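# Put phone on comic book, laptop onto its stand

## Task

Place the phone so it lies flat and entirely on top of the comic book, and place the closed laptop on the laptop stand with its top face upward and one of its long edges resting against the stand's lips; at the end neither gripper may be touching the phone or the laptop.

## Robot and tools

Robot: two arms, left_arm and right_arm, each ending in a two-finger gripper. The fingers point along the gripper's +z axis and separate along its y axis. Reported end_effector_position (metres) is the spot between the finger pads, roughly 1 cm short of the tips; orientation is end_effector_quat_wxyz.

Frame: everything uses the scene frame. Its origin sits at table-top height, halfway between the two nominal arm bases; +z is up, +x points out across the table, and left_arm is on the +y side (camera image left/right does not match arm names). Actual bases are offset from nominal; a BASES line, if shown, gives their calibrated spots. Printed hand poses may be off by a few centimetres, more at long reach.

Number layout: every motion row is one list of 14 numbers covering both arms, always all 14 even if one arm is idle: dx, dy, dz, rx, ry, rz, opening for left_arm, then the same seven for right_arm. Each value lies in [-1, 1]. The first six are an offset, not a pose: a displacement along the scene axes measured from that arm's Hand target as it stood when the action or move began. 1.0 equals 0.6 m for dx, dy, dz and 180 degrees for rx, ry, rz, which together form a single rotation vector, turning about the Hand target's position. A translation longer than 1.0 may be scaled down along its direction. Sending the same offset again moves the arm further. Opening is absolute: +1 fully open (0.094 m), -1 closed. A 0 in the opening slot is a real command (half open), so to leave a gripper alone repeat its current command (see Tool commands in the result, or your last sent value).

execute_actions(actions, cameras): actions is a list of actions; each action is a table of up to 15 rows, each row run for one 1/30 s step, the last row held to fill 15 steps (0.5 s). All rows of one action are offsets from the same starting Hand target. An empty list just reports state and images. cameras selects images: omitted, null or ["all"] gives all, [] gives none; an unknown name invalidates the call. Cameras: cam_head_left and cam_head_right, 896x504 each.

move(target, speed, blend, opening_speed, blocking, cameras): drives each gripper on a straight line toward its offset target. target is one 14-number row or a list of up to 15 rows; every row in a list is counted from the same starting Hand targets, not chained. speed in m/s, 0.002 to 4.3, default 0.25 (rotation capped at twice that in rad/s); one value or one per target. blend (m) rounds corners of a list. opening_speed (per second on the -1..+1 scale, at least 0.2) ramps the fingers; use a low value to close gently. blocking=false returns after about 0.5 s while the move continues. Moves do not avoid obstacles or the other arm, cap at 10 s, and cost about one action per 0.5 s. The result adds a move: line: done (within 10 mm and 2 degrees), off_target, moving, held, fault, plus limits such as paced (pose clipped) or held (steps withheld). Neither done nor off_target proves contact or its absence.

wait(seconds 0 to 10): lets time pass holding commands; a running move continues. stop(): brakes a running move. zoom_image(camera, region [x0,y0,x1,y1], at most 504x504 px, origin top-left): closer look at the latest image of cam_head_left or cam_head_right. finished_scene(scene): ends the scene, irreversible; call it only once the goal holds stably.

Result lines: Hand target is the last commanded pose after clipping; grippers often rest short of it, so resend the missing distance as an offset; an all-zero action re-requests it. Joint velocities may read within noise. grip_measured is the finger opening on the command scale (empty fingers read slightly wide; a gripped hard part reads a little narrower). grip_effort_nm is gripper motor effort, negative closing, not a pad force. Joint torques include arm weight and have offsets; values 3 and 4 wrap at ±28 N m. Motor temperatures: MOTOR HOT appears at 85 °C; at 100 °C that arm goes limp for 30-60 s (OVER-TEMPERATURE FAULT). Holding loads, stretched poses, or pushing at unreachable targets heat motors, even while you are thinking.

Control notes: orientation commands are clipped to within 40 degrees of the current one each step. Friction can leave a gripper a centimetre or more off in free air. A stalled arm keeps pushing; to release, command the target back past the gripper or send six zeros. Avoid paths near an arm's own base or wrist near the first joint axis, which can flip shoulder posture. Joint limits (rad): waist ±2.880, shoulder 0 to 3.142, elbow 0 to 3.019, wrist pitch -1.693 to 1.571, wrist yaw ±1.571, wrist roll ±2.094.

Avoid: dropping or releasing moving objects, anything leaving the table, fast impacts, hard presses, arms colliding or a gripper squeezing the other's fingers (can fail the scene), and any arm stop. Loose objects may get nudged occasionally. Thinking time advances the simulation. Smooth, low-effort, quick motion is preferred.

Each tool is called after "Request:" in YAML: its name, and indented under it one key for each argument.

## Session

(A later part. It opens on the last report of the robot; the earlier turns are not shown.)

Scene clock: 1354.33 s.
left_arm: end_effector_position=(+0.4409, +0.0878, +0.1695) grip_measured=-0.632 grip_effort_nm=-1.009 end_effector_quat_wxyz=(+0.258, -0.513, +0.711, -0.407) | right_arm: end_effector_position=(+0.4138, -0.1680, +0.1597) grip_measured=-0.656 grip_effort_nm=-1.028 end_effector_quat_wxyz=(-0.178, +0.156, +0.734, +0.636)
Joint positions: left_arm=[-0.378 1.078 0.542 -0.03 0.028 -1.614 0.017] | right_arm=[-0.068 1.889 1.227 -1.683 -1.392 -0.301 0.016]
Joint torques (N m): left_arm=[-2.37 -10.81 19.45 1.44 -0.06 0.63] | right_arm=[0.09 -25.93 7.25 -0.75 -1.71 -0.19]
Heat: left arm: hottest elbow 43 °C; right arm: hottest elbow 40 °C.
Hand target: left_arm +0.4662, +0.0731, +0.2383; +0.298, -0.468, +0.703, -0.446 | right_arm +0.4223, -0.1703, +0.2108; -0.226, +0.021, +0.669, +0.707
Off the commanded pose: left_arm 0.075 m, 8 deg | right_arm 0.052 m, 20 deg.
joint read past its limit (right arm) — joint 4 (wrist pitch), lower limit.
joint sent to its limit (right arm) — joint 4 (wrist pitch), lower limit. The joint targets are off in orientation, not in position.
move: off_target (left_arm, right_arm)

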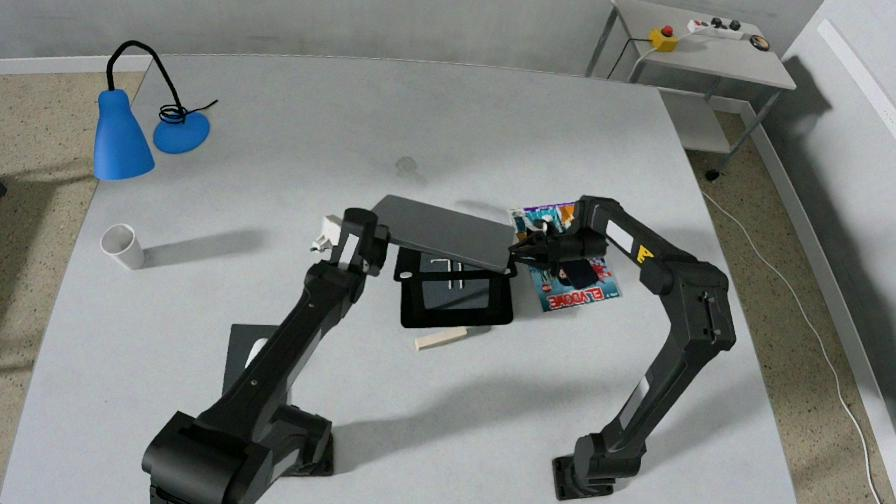

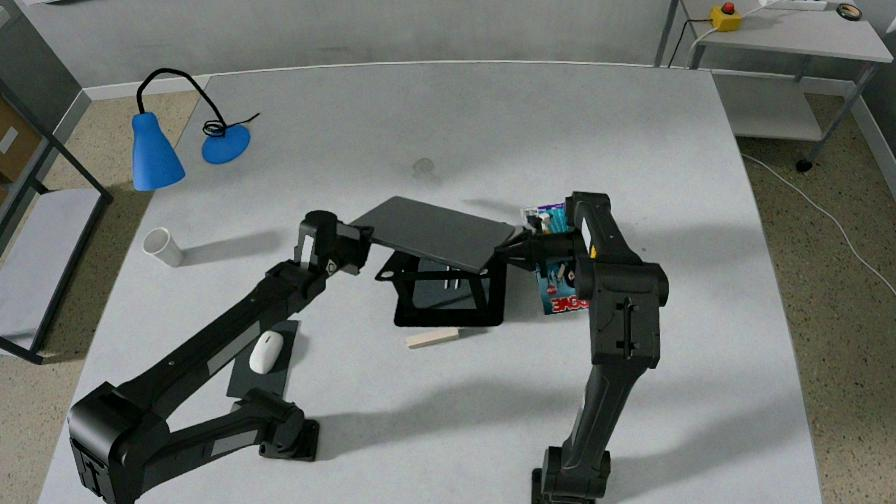

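Request:
move:
  target:
    - [0,0,0.08,-0.042,-0.072,0,-0.8,0,0.02,0.08,0,-0.05,0,-0.8]
    - [-0.13,0.0,0.08,-0.042,-0.072,0.06,-0.8,-0.06,0.02,0.08,0,-0.05,0,-0.8]
  speed: 0.06

Request:
zoom_image:
  camera: "cam_head_left"
  region: [290, 160, 550, 340]

Request:
zoom_image:
  camera: "cam_head_right"
  region: [290, 160, 550, 340]

Scene clock: 1371.03 s.
left_arm: end_effector_position=(+0.3899, +0.0896, +0.2350) grip_measured=-0.635 grip_effort_nm=-1.009 end_effector_quat_wxyz=(+0.384, -0.511, +0.624, -0.449) | right_arm: end_effector_position=(+0.3898, -0.1652, +0.2106) grip_measured=-0.703 grip_effort_nm=-1.038 end_effector_quat_wxyz=(-0.116, +0.095, +0.750, +0.644)
Joint positions: left_arm=[-0.587 0.804 0.429 0.047 -0.362 -1.669 0.017] | right_arm=[-0.064 1.727 1.176 -1.673 -1.389 -0.357 0.014]
Joint torques (N m): left_arm=[-3.31 -8.23 15.3 3.03 0.02 -0.24] | right_arm=[1.55 -24.06 7.23 -0.96 -1.95 -0.14]
Heat: left arm: hottest elbow 43 °C; right arm: hottest elbow 40 °C.
Hand target: left_arm +0.3883, +0.0729, +0.2864; +0.384, -0.497, +0.587, -0.511 | right_arm +0.3864, -0.1583, +0.2588; -0.173, -0.035, +0.685, +0.707
Off the commanded pose: left_arm 0.054 m, 8 deg | right_arm 0.049 m, 19 deg.
joint sent to its limit (right arm) — joint 4 (wrist pitch), lower limit. The joint targets are off in orientation, not in position.
move: off_target (left_arm, right_arm)

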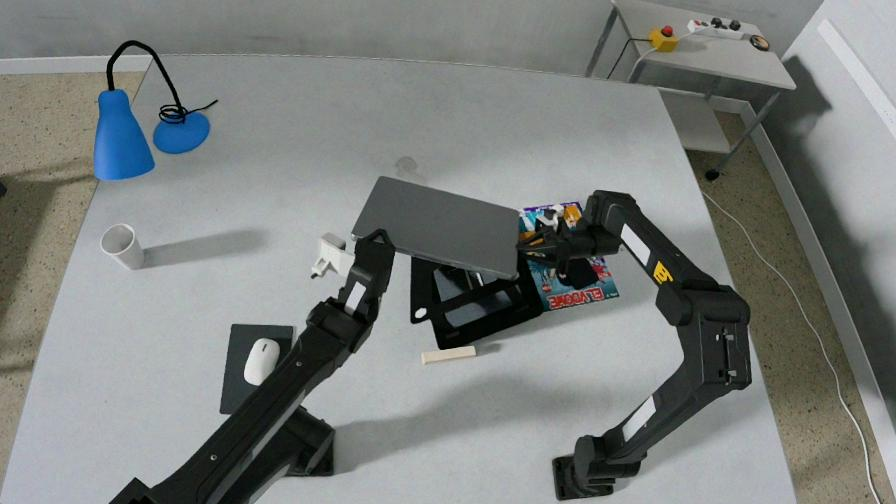

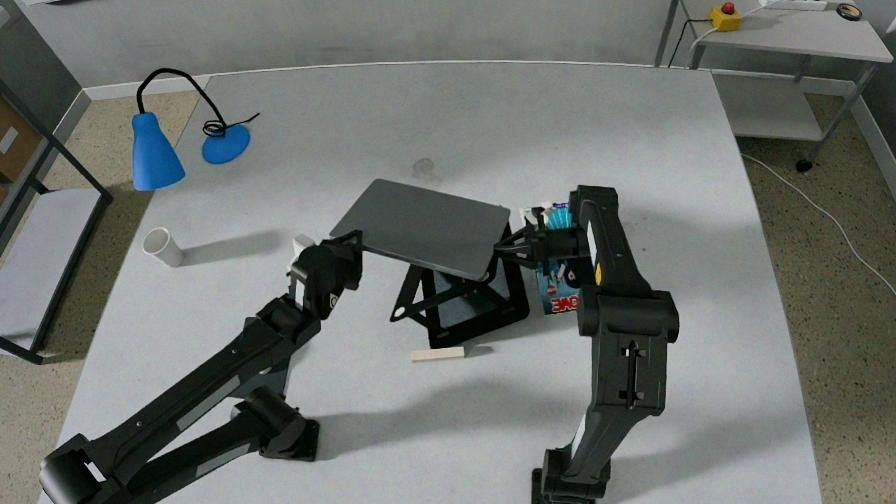

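Scaled by 1.938.

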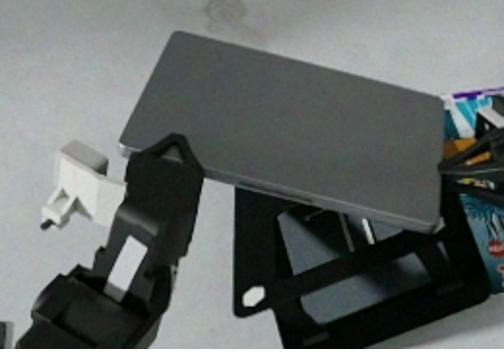

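Scaled by 1.938.

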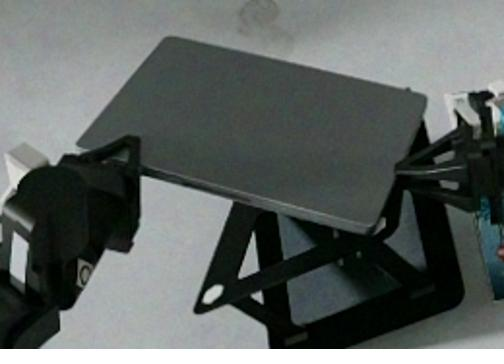

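Request:
move:
  target:
    - [0,0,0,0,0,0,-0.8,0,0.055,0,0,0,0,-0.45]
  speed: 0.1

Request:
zoom_image:
  camera: "cam_head_left"
  region: [290, 160, 550, 340]

Request:
zoom_image:
  camera: "cam_head_right"
  region: [290, 160, 550, 340]

Scene clock: 1377.83 s.
left_arm: end_effector_position=(+0.3882, +0.0963, +0.2284) grip_measured=-0.635 grip_effort_nm=-1.009 end_effector_quat_wxyz=(+0.382, -0.533, +0.612, -0.443) | right_arm: end_effector_position=(+0.3867, -0.1511, +0.2202) grip_measured=-0.450 grip_effort_nm=-0.022 end_effector_quat_wxyz=(-0.109, +0.081, +0.741, +0.658)
Joint positions: left_arm=[-0.587 0.802 0.421 0.033 -0.393 -1.714 0.017] | right_arm=[-0.033 1.713 1.17 -1.673 -1.432 -0.377 0.026]
Joint torques (N m): left_arm=[-4.25 -8.29 15.5 3.84 0.99 0.23] | right_arm=[4.48 -20.84 8.91 -0.92 -1.91 0.06]
Heat: left arm: hottest elbow 43 °C; right arm: hottest elbow 41 °C.
Hand target: left_arm +0.3883, +0.0730, +0.2863; +0.384, -0.497, +0.587, -0.511 | right_arm +0.3863, -0.1253, +0.2589; -0.173, -0.035, +0.685, +0.707
Off the commanded pose: left_arm 0.062 m, 9 deg | right_arm 0.046 m, 17 deg.
joint sent to its limit (right arm) — joint 4 (wrist pitch), lower limit. The joint targets are off in orientation, not in position.
move: off_target (left_arm, right_arm)

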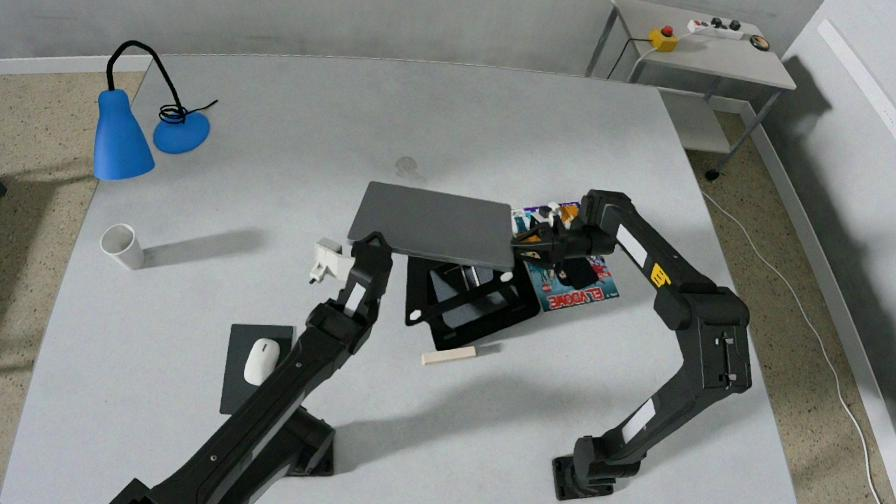

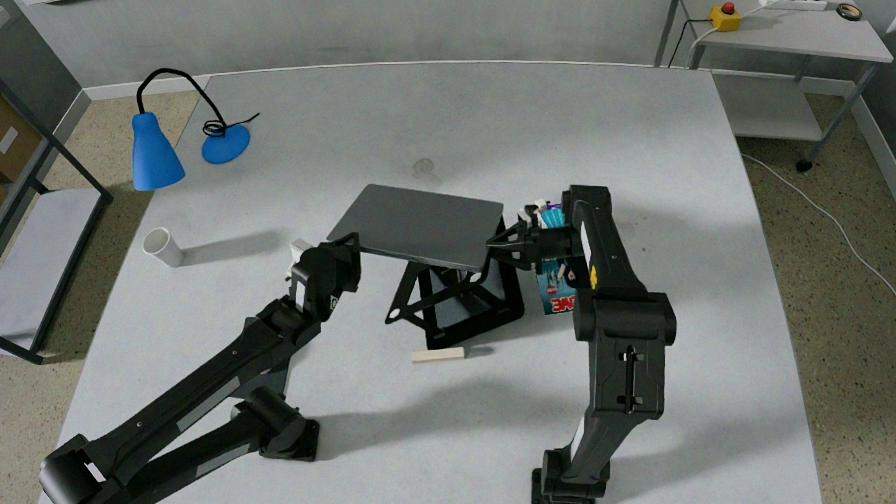

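Scaled by 1.938.

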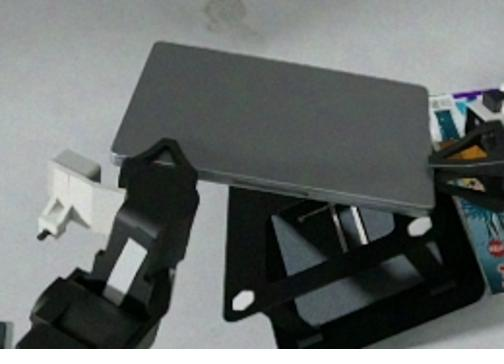

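Scaled by 1.938.

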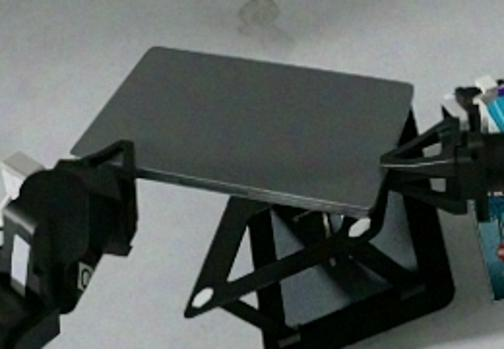

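Request:
move:
  target:
    - [0,0,0,0,0,0,-0.8,0,0.0,0,0,0,0,-0.8]
  opening_speed: 0.6
  cameras: ["cam_head_left"]

Request:
zoom_image:
  camera: "cam_head_left"
  region: [480, 160, 620, 300]

Scene clock: 1380.73 s.
left_arm: end_effector_position=(+0.3880, +0.0970, +0.2291) grip_measured=-0.635 grip_effort_nm=-1.009 end_effector_quat_wxyz=(+0.382, -0.534, +0.610, -0.444) | right_arm: end_effector_position=(+0.3856, -0.1497, +0.2194) grip_measured=-0.643 grip_effort_nm=-1.028 end_effector_quat_wxyz=(-0.116, +0.084, +0.742, +0.655)
Joint positions: left_arm=[-0.587 0.799 0.421 0.031 -0.395 -1.718 0.017] | right_arm=[-0.03 1.713 1.17 -1.673 -1.427 -0.362 0.017]
Joint torques (N m): left_arm=[-4.19 -8.35 15.56 3.82 1.03 0.24] | right_arm=[4.31 -20.84 8.85 -0.95 -2.13 -0.08]
Motor temperatures (°C): left_arm=[23 27 44 24 29 24 28] | right_arm=[26 39 41 25 34 24 28]
Heat: left arm: hottest elbow 44 °C; right arm: hottest elbow 41 °C.
Hand target: left_arm +0.3883, +0.0731, +0.2863; +0.384, -0.497, +0.587, -0.511 | right_arm +0.3863, -0.1253, +0.2589; -0.173, -0.035, +0.685, +0.707
Off the commanded pose: left_arm 0.062 m, 9 deg | right_arm 0.046 m, 18 deg.
joint sent to its limit (right arm) — joint 4 (wrist pitch), lower limit. The joint targets are off in orientation, not in position.
move: off_target (left_arm, right_arm)
Images, in order (width x height): cam_head_left 896x504.

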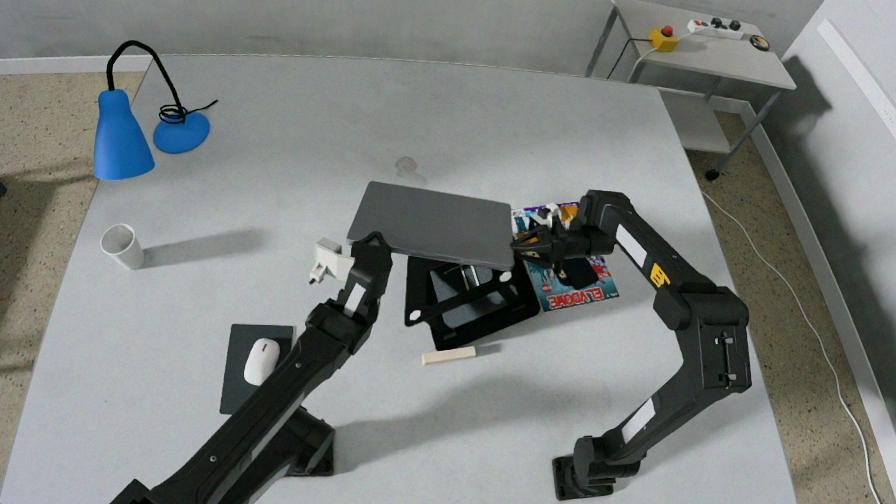

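Scaled by 3.600.

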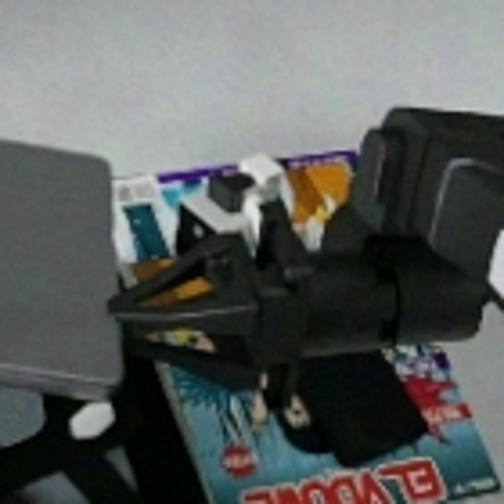

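Request:
move:
  target:
    - [0,0,0.03,0,0,0,-0.8,0,0.0,0.05,0,0,0,-0.8]
    - [-0.16,-0.158,0.03,0,0,0.1,-0.8,-0.033,-0.14,0.05,0,0,0,-0.8]
  speed: 0.05

Request:
zoom_image:
  camera: "cam_head_left"
  region: [330, 160, 590, 360]

Request:
zoom_image:
  camera: "cam_head_right"
  region: [330, 160, 590, 360]

Scene clock: 1404.20 s.
left_arm: end_effector_position=(+0.2951, +0.0279, +0.2526) grip_measured=-0.630 grip_effort_nm=-1.013 end_effector_quat_wxyz=(-0.501, +0.560, -0.523, +0.402) | right_arm: end_effector_position=(+0.3658, -0.2161, +0.2358) grip_measured=-0.672 grip_effort_nm=-1.038 end_effector_quat_wxyz=(-0.052, +0.101, +0.775, +0.622)
Joint positions: left_arm=[-1.213 0.917 0.524 -0.239 -1.272 -2.107 0.017] | right_arm=[-0.194 1.578 1.109 -1.662 -1.308 -0.363 0.015]
Joint torques (N m): left_arm=[-6.18 -4.42 21.55 2.03 -0.27 0] | right_arm=[1.38 -21.89 8.75 -1.24 -2.84 0.43]
Heat: left arm: hottest elbow 48 °C; right arm: hottest elbow 42 °C.
Hand target: left_arm +0.2923, -0.0217, +0.3043; -0.459, +0.583, -0.502, +0.445 | right_arm +0.3665, -0.2093, +0.2888; -0.173, -0.035, +0.685, +0.707
Off the commanded pose: left_arm 0.072 m, 8 deg | right_arm 0.054 m, 25 deg.
joint sent to its limit (left arm) — joint 6 (wrist roll), lower limit. The joint targets are off in position and orientation.
joint sent to its limit (right arm) — joint 4 (wrist pitch), lower limit. The joint targets are off in position and orientation.
move: off_target (left_arm, right_arm)

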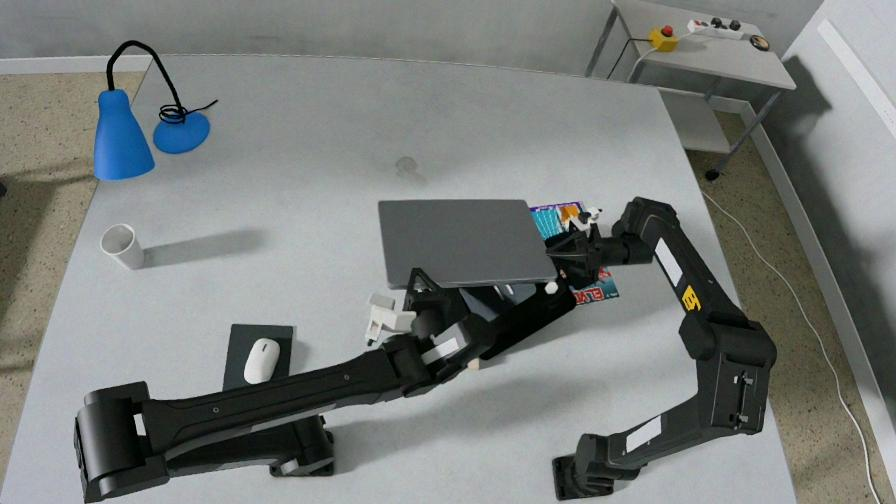

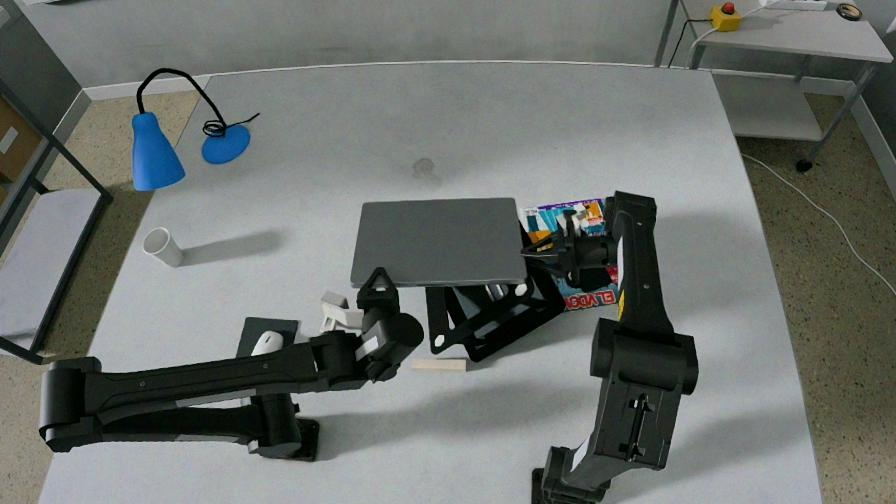

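Scaled by 1.938.

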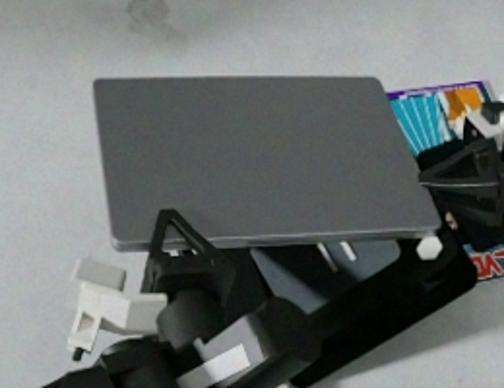

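Scaled by 1.938.

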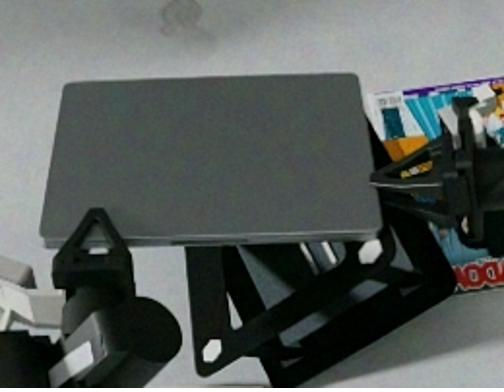

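Request:
move:
  target:
    - [-0.04,0,0,0,0,0,-0.8,0.1,-0.01,0,0,0,0,-0.8]
  speed: 0.05

Request:
zoom_image:
  camera: "cam_head_left"
  region: [330, 160, 590, 360]

Request:
zoom_image:
  camera: "cam_head_right"
  region: [330, 160, 590, 360]

Scene clock: 1419.73 s.
left_arm: end_effector_position=(+0.2805, +0.0181, +0.2572) grip_measured=-0.627 grip_effort_nm=-1.009 end_effector_quat_wxyz=(+0.507, -0.545, +0.525, -0.413) | right_arm: end_effector_position=(+0.3815, -0.2176, +0.2310) grip_measured=-0.678 grip_effort_nm=-1.038 end_effector_quat_wxyz=(-0.053, +0.100, +0.773, +0.624)
Joint positions: left_arm=[-1.279 0.918 0.524 -0.239 -1.325 -2.107 0.018] | right_arm=[-0.19 1.624 1.15 -1.662 -1.312 -0.367 0.015]
Joint torques (N m): left_arm=[-6.59 -6.07 18.77 2.25 -0.49 0.1] | right_arm=[1.38 -16.62 16.38 -1.25 -3.02 0.69]
Motor temperatures (°C): left_arm=[23 26 47 24 29 24 28] | right_arm=[26 40 44 25 44 24 29]
Heat: left arm: hottest elbow 47 °C; right arm: hottest elbow 44 °C.
Hand target: left_arm +0.2683, -0.0217, +0.3042; +0.459, -0.582, +0.502, -0.445 | right_arm +0.4265, -0.2152, +0.2888; -0.173, -0.035, +0.685, +0.707
Off the commanded pose: left_arm 0.063 m, 8 deg | right_arm 0.073 m, 25 deg.
joint sent to its limit (left arm) — joint 6 (wrist roll), lower limit. The joint targets are off in position and orientation.
joint sent to its limit (right arm) — joint 4 (wrist pitch), lower limit. The joint targets are off in position and orientation.
move: off_target (left_arm, right_arm)

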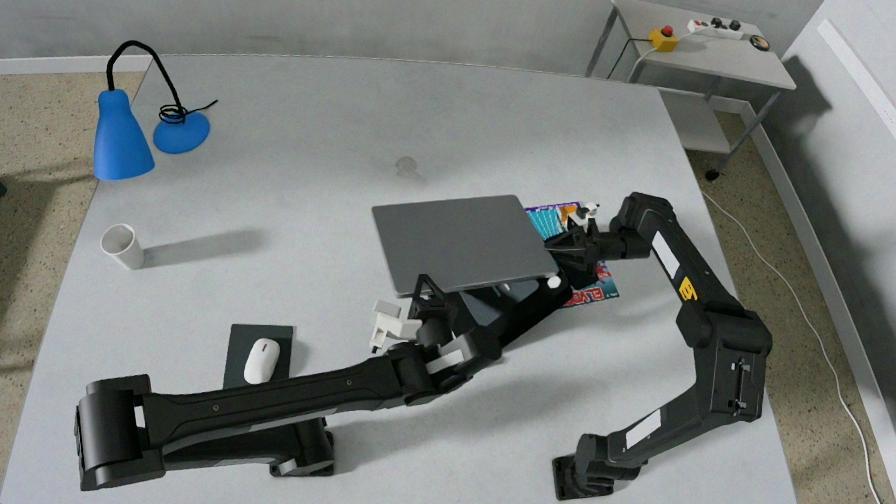

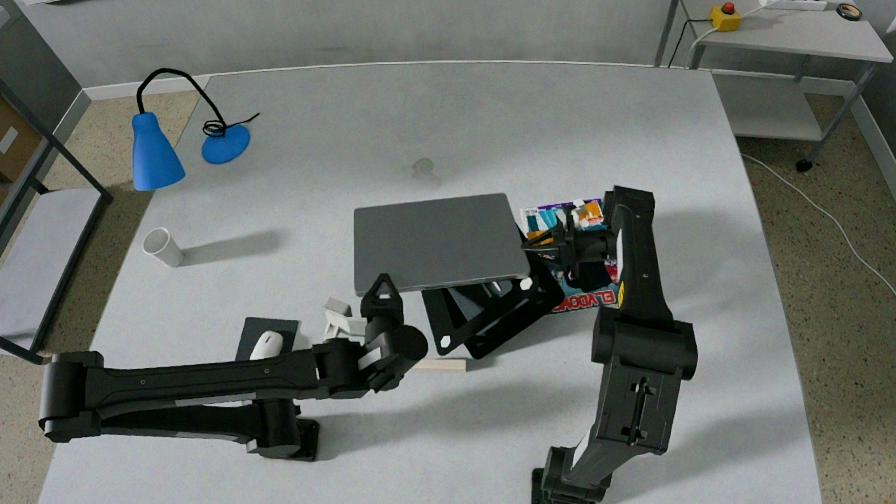

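Scaled by 1.938.

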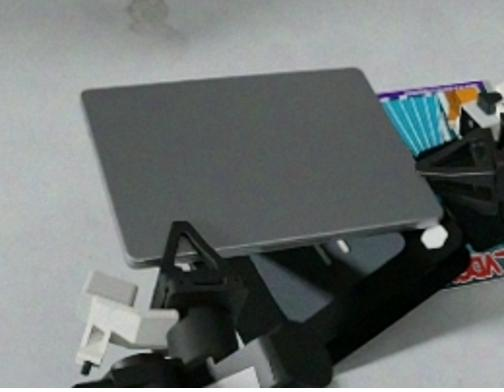

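Scaled by 1.938.

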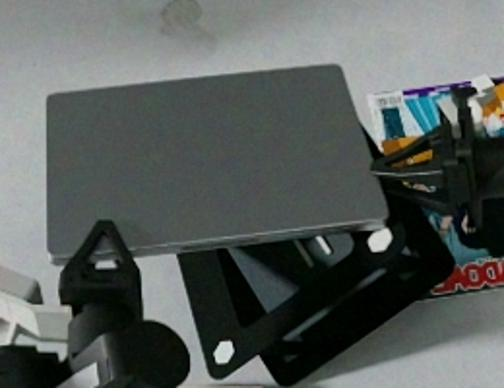

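Request:
move:
  target:
    - [-0.0,0,-0.11,-0.011,0.08,0,-0.8,-0.0,0,-0.11,-0.01,0.08,0,-0.8]
  speed: 0.06

Request:
zoom_image:
  camera: "cam_head_left"
  region: [330, 160, 590, 360]

Request:
zoom_image:
  camera: "cam_head_right"
  region: [330, 160, 590, 360]

Scene clock: 1433.17 s.
left_arm: end_effector_position=(+0.2771, +0.0008, +0.2235) grip_measured=-0.599 grip_effort_nm=-1.013 end_effector_quat_wxyz=(+0.442, -0.533, +0.585, -0.422) | right_arm: end_effector_position=(+0.4001, -0.2219, +0.1918) grip_measured=-0.685 grip_effort_nm=-1.033 end_effector_quat_wxyz=(-0.119, +0.174, +0.749, +0.628)
Joint positions: left_arm=[-1.273 0.918 0.483 -0.215 -1.142 -2.107 0.019] | right_arm=[-0.195 1.752 1.17 -1.662 -1.335 -0.272 0.015]
Joint torques (N m): left_arm=[-4.31 -4.6 13 2.65 0.48 0.08] | right_arm=[1.9 -17.2 11.85 -1.39 -2.01 0.77]
Heat: left arm: hottest elbow 47 °C; right arm: hottest elbow 47 °C.
Hand target: left_arm +0.2682, -0.0218, +0.2383; +0.383, -0.641, +0.548, -0.377 | right_arm +0.4265, -0.2152, +0.2228; -0.258, +0.057, +0.669, +0.695
Off the commanded pose: left_arm 0.028 m, 16 deg | right_arm 0.041 m, 24 deg.
joint sent to its limit (left arm) — joint 6 (wrist roll), lower limit. The joint targets are off in orientation, not in position.
joint sent to its limit (right arm) — joint 4 (wrist pitch), lower limit. The joint targets are off in position and orientation.
move: off_target (left_arm, right_arm)

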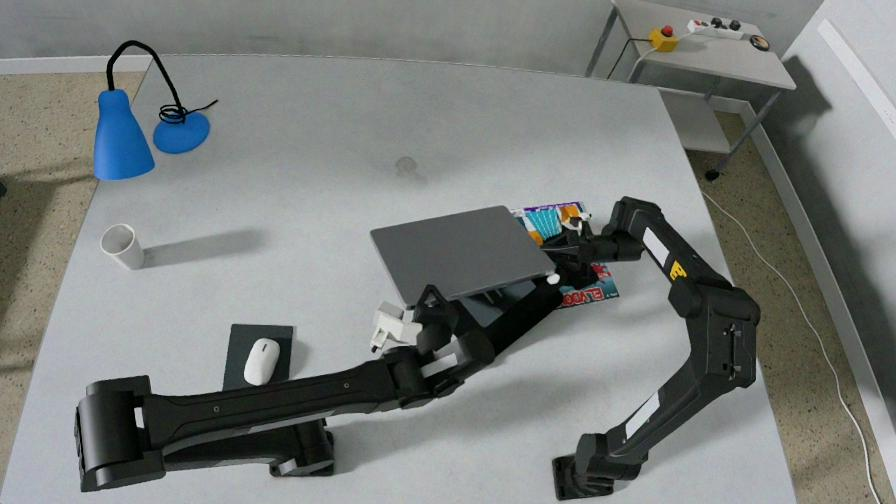

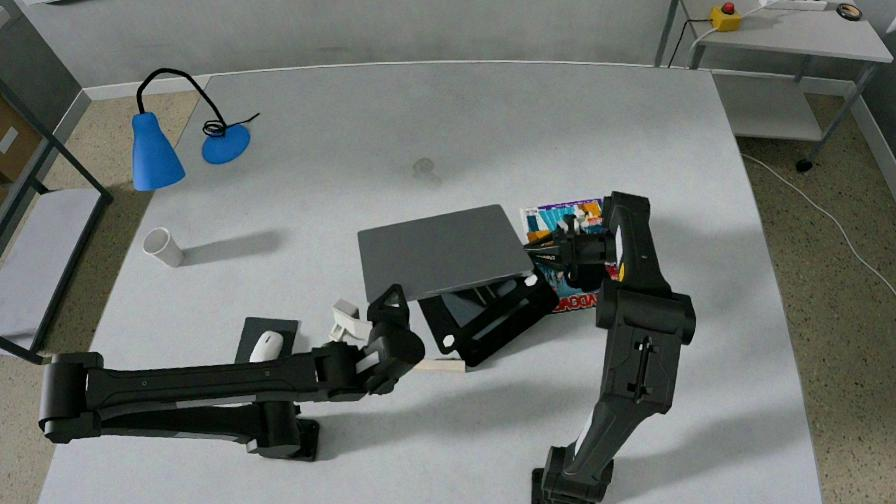

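Scaled by 1.938.

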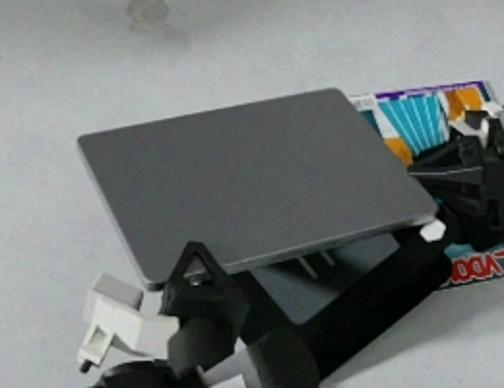

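Scaled by 1.938.

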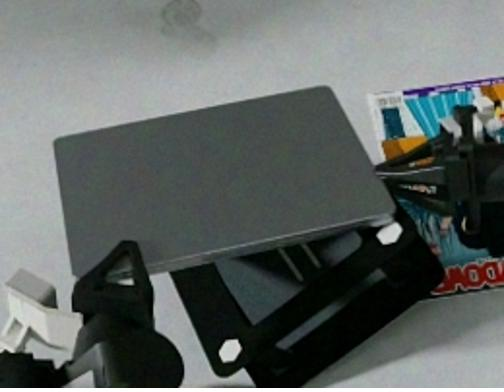

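Request:
move:
  target:
    - [-0.13,-0.03,0.04,0,0,0,-0.8,-0.15,-0.03,0.03,0,0,0,-0.8]
  speed: 0.06

Request:
zoom_image:
  camera: "cam_head_left"
  region: [330, 180, 590, 380]

Request:
zoom_image:
  camera: "cam_head_right"
  region: [330, 180, 590, 380]

Scene clock: 1458.33 s.
left_arm: end_effector_position=(+0.2080, -0.0132, +0.2407) grip_measured=-0.613 grip_effort_nm=-1.009 end_effector_quat_wxyz=(+0.470, -0.482, +0.555, -0.489) | right_arm: end_effector_position=(+0.3401, -0.2415, +0.2125) grip_measured=-0.797 grip_effort_nm=-0.149 end_effector_quat_wxyz=(-0.105, +0.211, +0.751, +0.617)
Joint positions: left_arm=[-1.57 0.897 0.427 -0.121 -1.427 -2.107 0.018] | right_arm=[-0.279 1.558 1.003 -1.661 -1.296 -0.222 0.01]
Joint torques (N m): left_arm=[-6.42 -4.84 14.32 3.06 0.16 0.03] | right_arm=[1.67 -18.32 6.61 -1.37 -1.69 0.26]
Motor temperatures (°C): left_arm=[23 26 46 24 29 24 29] | right_arm=[26 38 49 25 42 24 29]
Heat: left arm: hottest elbow 46 °C; right arm: hottest elbow 49 °C.
Hand target: left_arm +0.1903, -0.0398, +0.2622; +0.383, -0.641, +0.548, -0.377 | right_arm +0.3366, -0.2334, +0.2409; -0.258, +0.057, +0.669, +0.695
Off the commanded pose: left_arm 0.039 m, 25 deg | right_arm 0.030 m, 28 deg.
joint sent to its limit (left arm) — joint 6 (wrist roll), lower limit. The joint targets are off in orientation, not in position.
joint sent to its limit (right arm) — joint 4 (wrist pitch), lower limit. The joint targets are off in orientation, not in position.
move: off_target (left_arm, right_arm)

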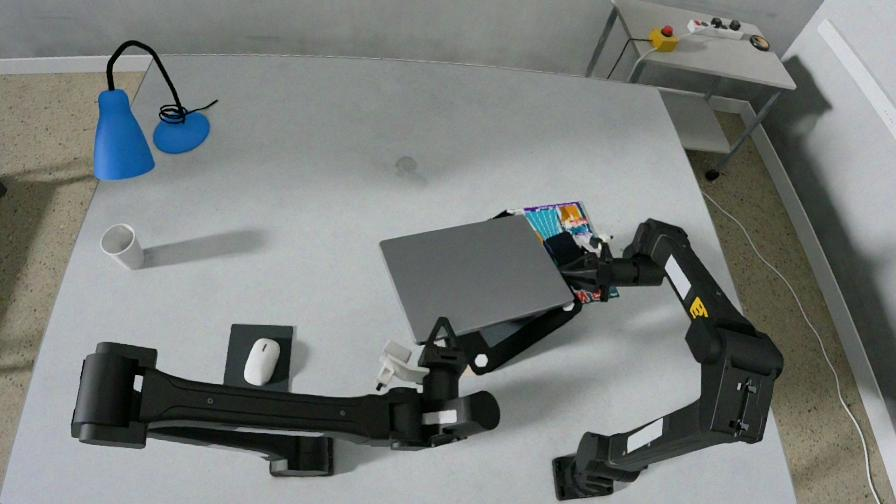

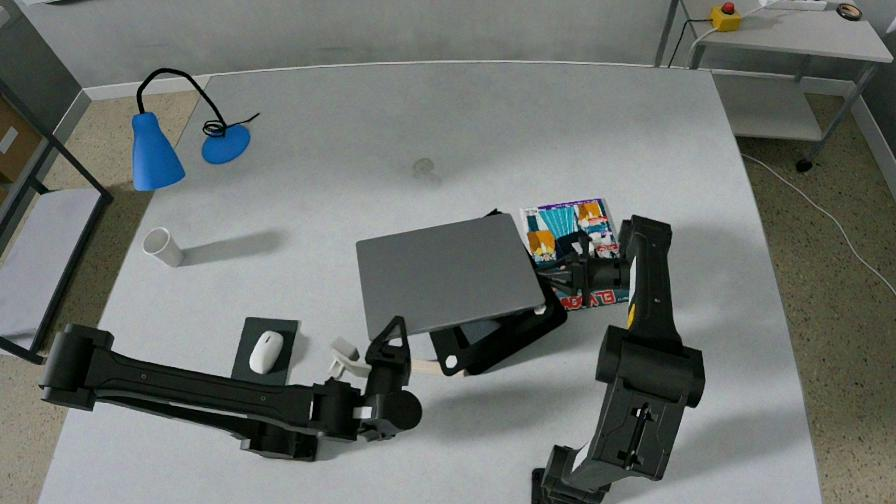

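Scaled by 1.938.

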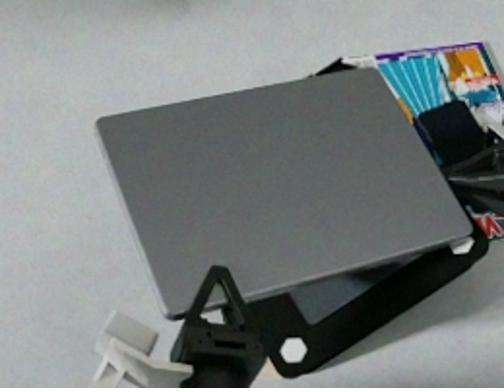

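Scaled by 1.938.

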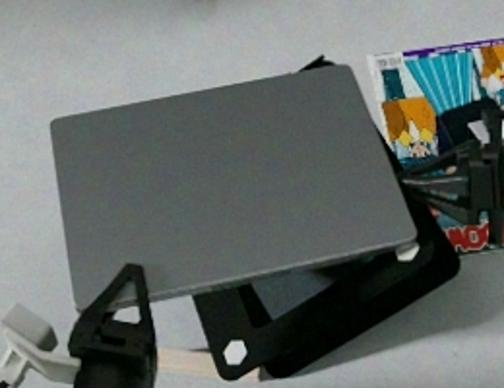

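Request:
move:
  target:
    - [0,0,0,0,0,0,-0.8,0,-0.12,0.0,0,0,0,-0.8]
    - [0,0,0,0,0,0,-0.8,-0.15,-0.12,0.1,0,0,0,-0.8]
  speed: 0.12

Request:
zoom_image:
  camera: "cam_head_left"
  region: [350, 180, 610, 380]

Request:
zoom_image:
  camera: "cam_head_right"
  region: [330, 180, 590, 380]

Scene clock: 1475.17 s.
left_arm: end_effector_position=(+0.1943, -0.0313, +0.2121) grip_measured=-0.622 grip_effort_nm=-1.009 end_effector_quat_wxyz=(+0.459, -0.435, +0.613, -0.474) | right_arm: end_effector_position=(+0.2515, -0.3033, +0.3028) grip_measured=-0.799 grip_effort_nm=-0.085 end_effector_quat_wxyz=(+0.058, +0.327, +0.730, +0.597)
Joint positions: left_arm=[-1.614 0.954 0.405 -0.104 -1.358 -2.062 0.018] | right_arm=[-0.608 1.034 0.853 -1.674 -1.275 0.027 0.009]
Joint torques (N m): left_arm=[-2.32 -9.76 15.51 2.36 -1.77 -0.37] | right_arm=[-0.44 -6.89 6.89 -0.47 -0.59 0.17]
Heat: left arm: hottest elbow 47 °C; right arm: hottest elbow 46 °C.
Hand target: left_arm +0.1903, -0.0398, +0.2623; +0.383, -0.641, +0.548, -0.377 | right_arm +0.2466, -0.3052, +0.3008; -0.197, +0.112, +0.692, +0.685
Off the commanded pose: left_arm 0.051 m, 29 deg | right_arm 0.006 m, 50 deg; orientation clipped.
joint sent to its limit (left arm) — joint 6 (wrist roll), lower limit. The joint targets are off in position and orientation.
joint sent to its limit (right arm) — joint 4 (wrist pitch), lower limit. The joint targets are off in orientation, not in position.
move: off_target (left_arm, right_arm); limits=paced

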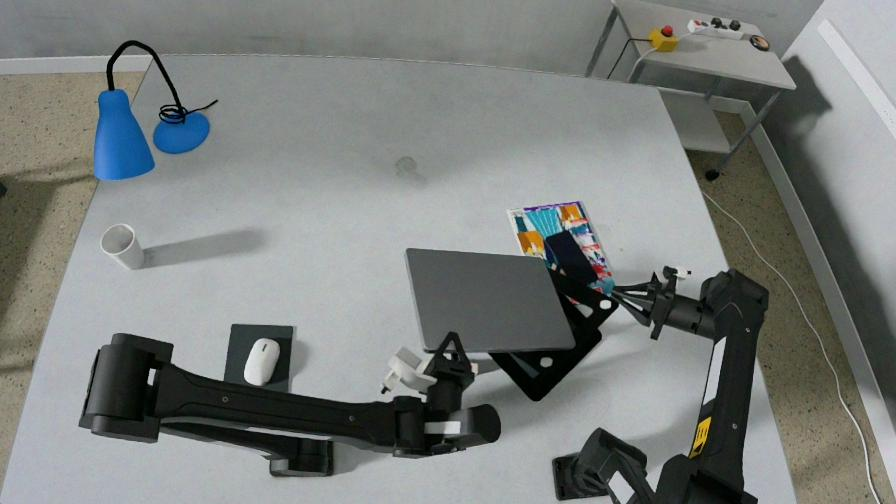

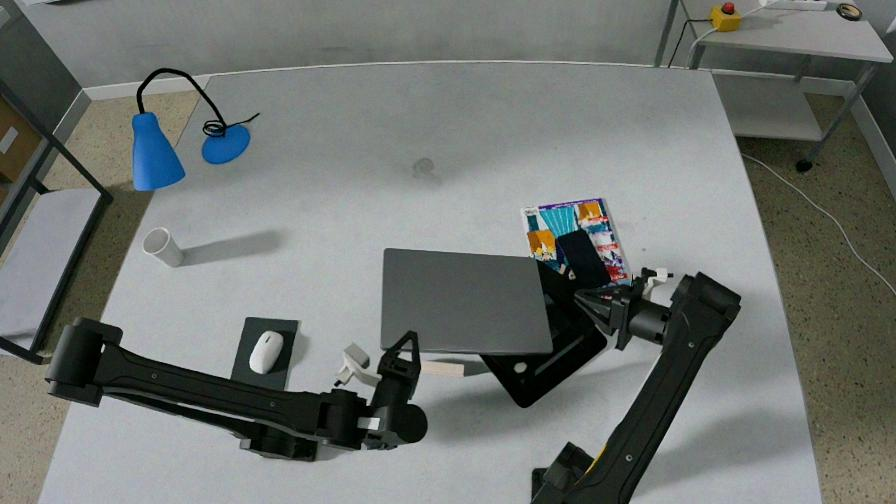

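Scaled by 1.938.

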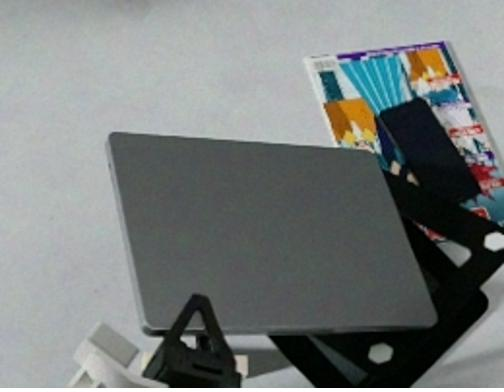

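Scaled by 1.938.

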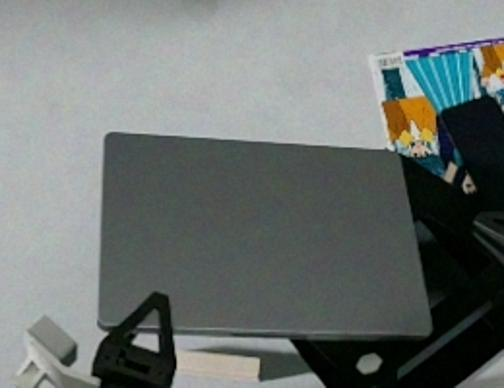

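Request:
move:
  target:
    - [0.06,0.2,0.03,0,0,-0.1,-0.8,-0.05,-0.05,0.0,0,0,0,-0.8]
  speed: 0.08

Request:
zoom_image:
  camera: "cam_head_left"
  region: [350, 180, 610, 380]

Request:
zoom_image:
  camera: "cam_head_right"
  region: [330, 180, 590, 380]

Scene clock: 1505.90 s.
left_arm: end_effector_position=(+0.2168, +0.0927, +0.1890) grip_measured=-0.632 grip_effort_nm=-1.004 end_effector_quat_wxyz=(+0.323, -0.498, +0.715, -0.369) | right_arm: end_effector_position=(+0.2225, -0.3347, +0.3027) grip_measured=-0.799 grip_effort_nm=-0.081 end_effector_quat_wxyz=(+0.126, +0.383, +0.733, +0.548)
Joint positions: left_arm=[-1.233 0.354 0.371 -0.833 -0.777 -2.1 0.017] | right_arm=[-0.786 0.905 0.822 -1.674 -1.187 0.054 0.009]
Joint torques (N m): left_arm=[0.32 -1.85 25.36 1.92 -1.15 -0.06] | right_arm=[-0.38 -5.42 7.19 -0.34 -0.47 0.15]
Motor temperatures (°C): left_arm=[23 26 49 24 33 24 29] | right_arm=[26 36 43 25 36 24 27]
Heat: left arm: hottest elbow 49 °C; right arm: hottest elbow 43 °C.
Hand target: left_arm +0.2262, +0.0802, +0.2804; +0.319, -0.548, +0.641, -0.432 | right_arm +0.2166, -0.3353, +0.3008; -0.127, +0.176, +0.714, +0.666
Off the commanded pose: left_arm 0.093 m, 12 deg | right_arm 0.006 m, 51 deg; orientation clipped.
joint sent to its limit (left arm) — joint 6 (wrist roll), lower limit. The joint targets are off in position and orientation.
joint sent to its limit (right arm) — joint 4 (wrist pitch), lower limit. The joint targets are off in orientation, not in position.
move: off_target (left_arm, right_arm); limits=paced

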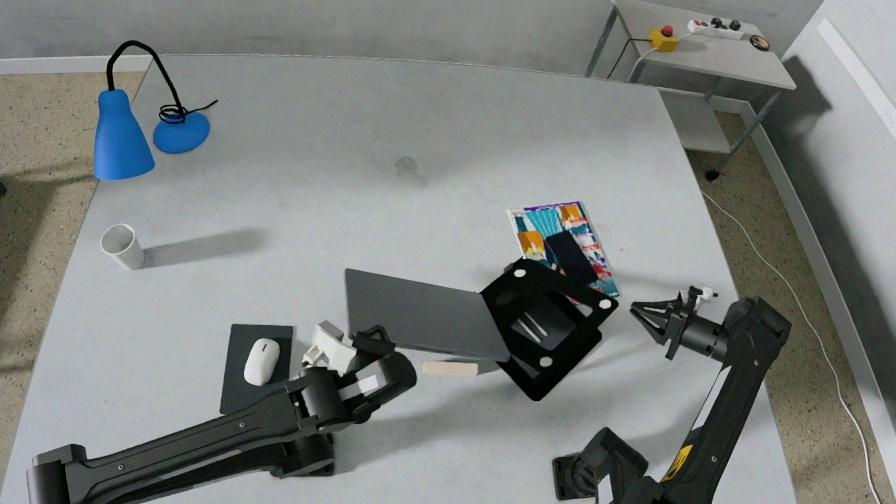

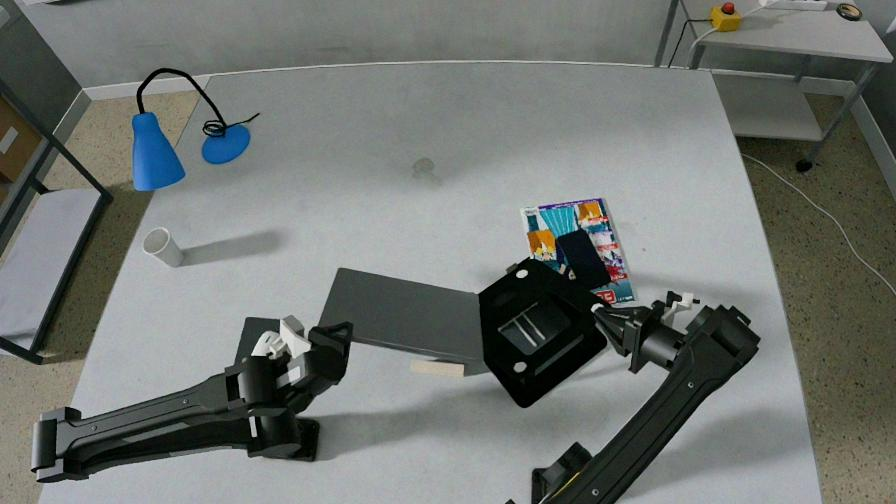

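Scaled by 1.938.

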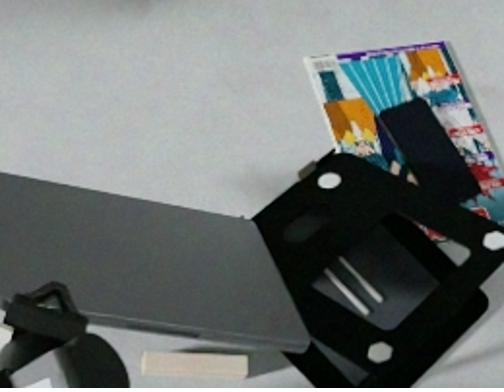

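Scaled by 1.938.

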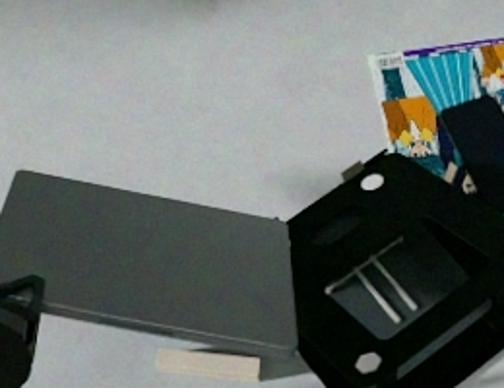

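Request:
move:
  target:
    - [0.17,0.17,-0.06,0,0,0,-0.8,0,0,0.0,0,0,0,-0.8]
    - [0.24,0.36,-0.12,0,0,0,-0.8,0,0,0,0,0,0,-0.8]
  speed: 0.07

Request:
zoom_image:
  camera: "cam_head_left"
  region: [250, 160, 610, 400]

Request:
zoom_image:
  camera: "cam_head_right"
  region: [250, 160, 610, 400]

Scene clock: 1557.13 s.
left_arm: end_effector_position=(+0.3370, +0.2818, +0.1441) grip_measured=-0.633 grip_effort_nm=-1.009 end_effector_quat_wxyz=(+0.252, -0.580, +0.667, -0.394) | right_arm: end_effector_position=(+0.2224, -0.3348, +0.3025) grip_measured=-0.799 grip_effort_nm=-0.081 end_effector_quat_wxyz=(+0.125, +0.383, +0.734, +0.548)
Joint positions: left_arm=[0.41 0.699 0.336 -0.375 0.58 -1.257 0.017] | right_arm=[-0.786 0.905 0.822 -1.674 -1.186 0.054 0.009]
Joint torques (N m): left_arm=[-0.03 -4.66 17.76 4.71 1.38 -0.36] | right_arm=[-0.38 -5.36 7.23 -0.38 -0.47 0.15]
Motor temperatures (°C): left_arm=[23 26 63 24 31 24 29] | right_arm=[26 34 42 25 33 24 27]
Heat: left arm: hottest elbow 63 °C; right arm: hottest elbow 42 °C.
Hand target: left_arm +0.3702, +0.2962, +0.2082; +0.319, -0.548, +0.642, -0.432 | right_arm +0.2166, -0.3353, +0.3008; -0.127, +0.176, +0.714, +0.666
Off the commanded pose: left_arm 0.074 m, 10 deg | right_arm 0.006 m, 40 deg; orientation clipped.
joint sent to its limit (right arm) — joint 4 (wrist pitch), lower limit. The joint targets are off in orientation, not in position.
move: off_target (left_arm, right_arm); limits=paced

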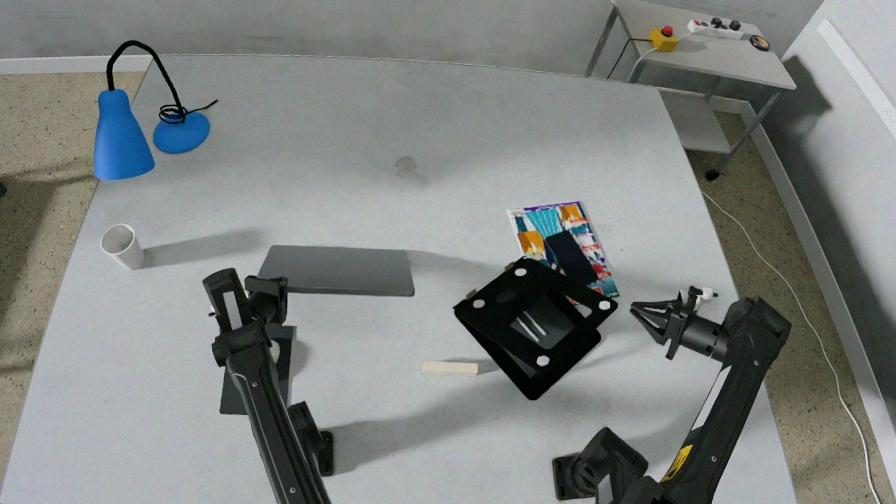

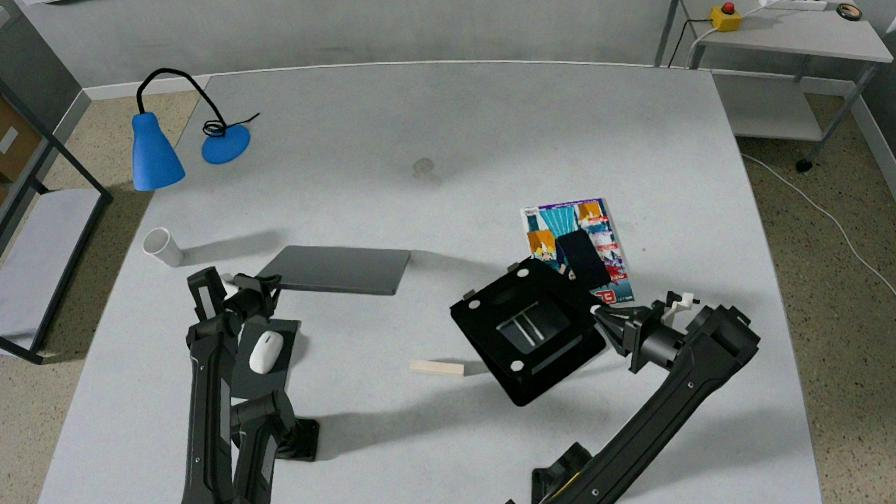

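Scaled by 1.400.

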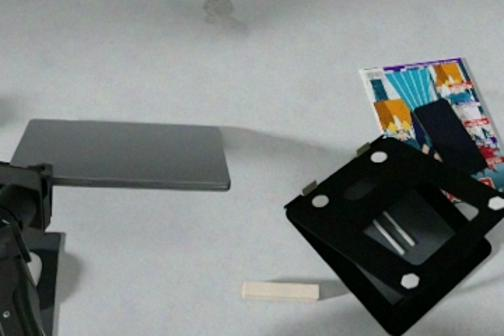

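Scaled by 1.400.

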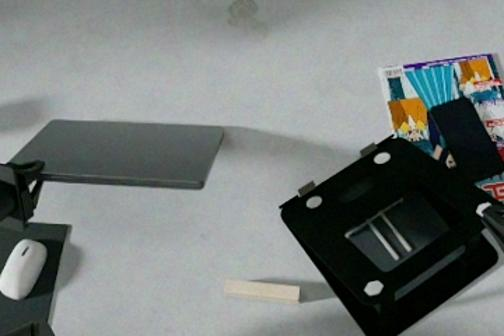

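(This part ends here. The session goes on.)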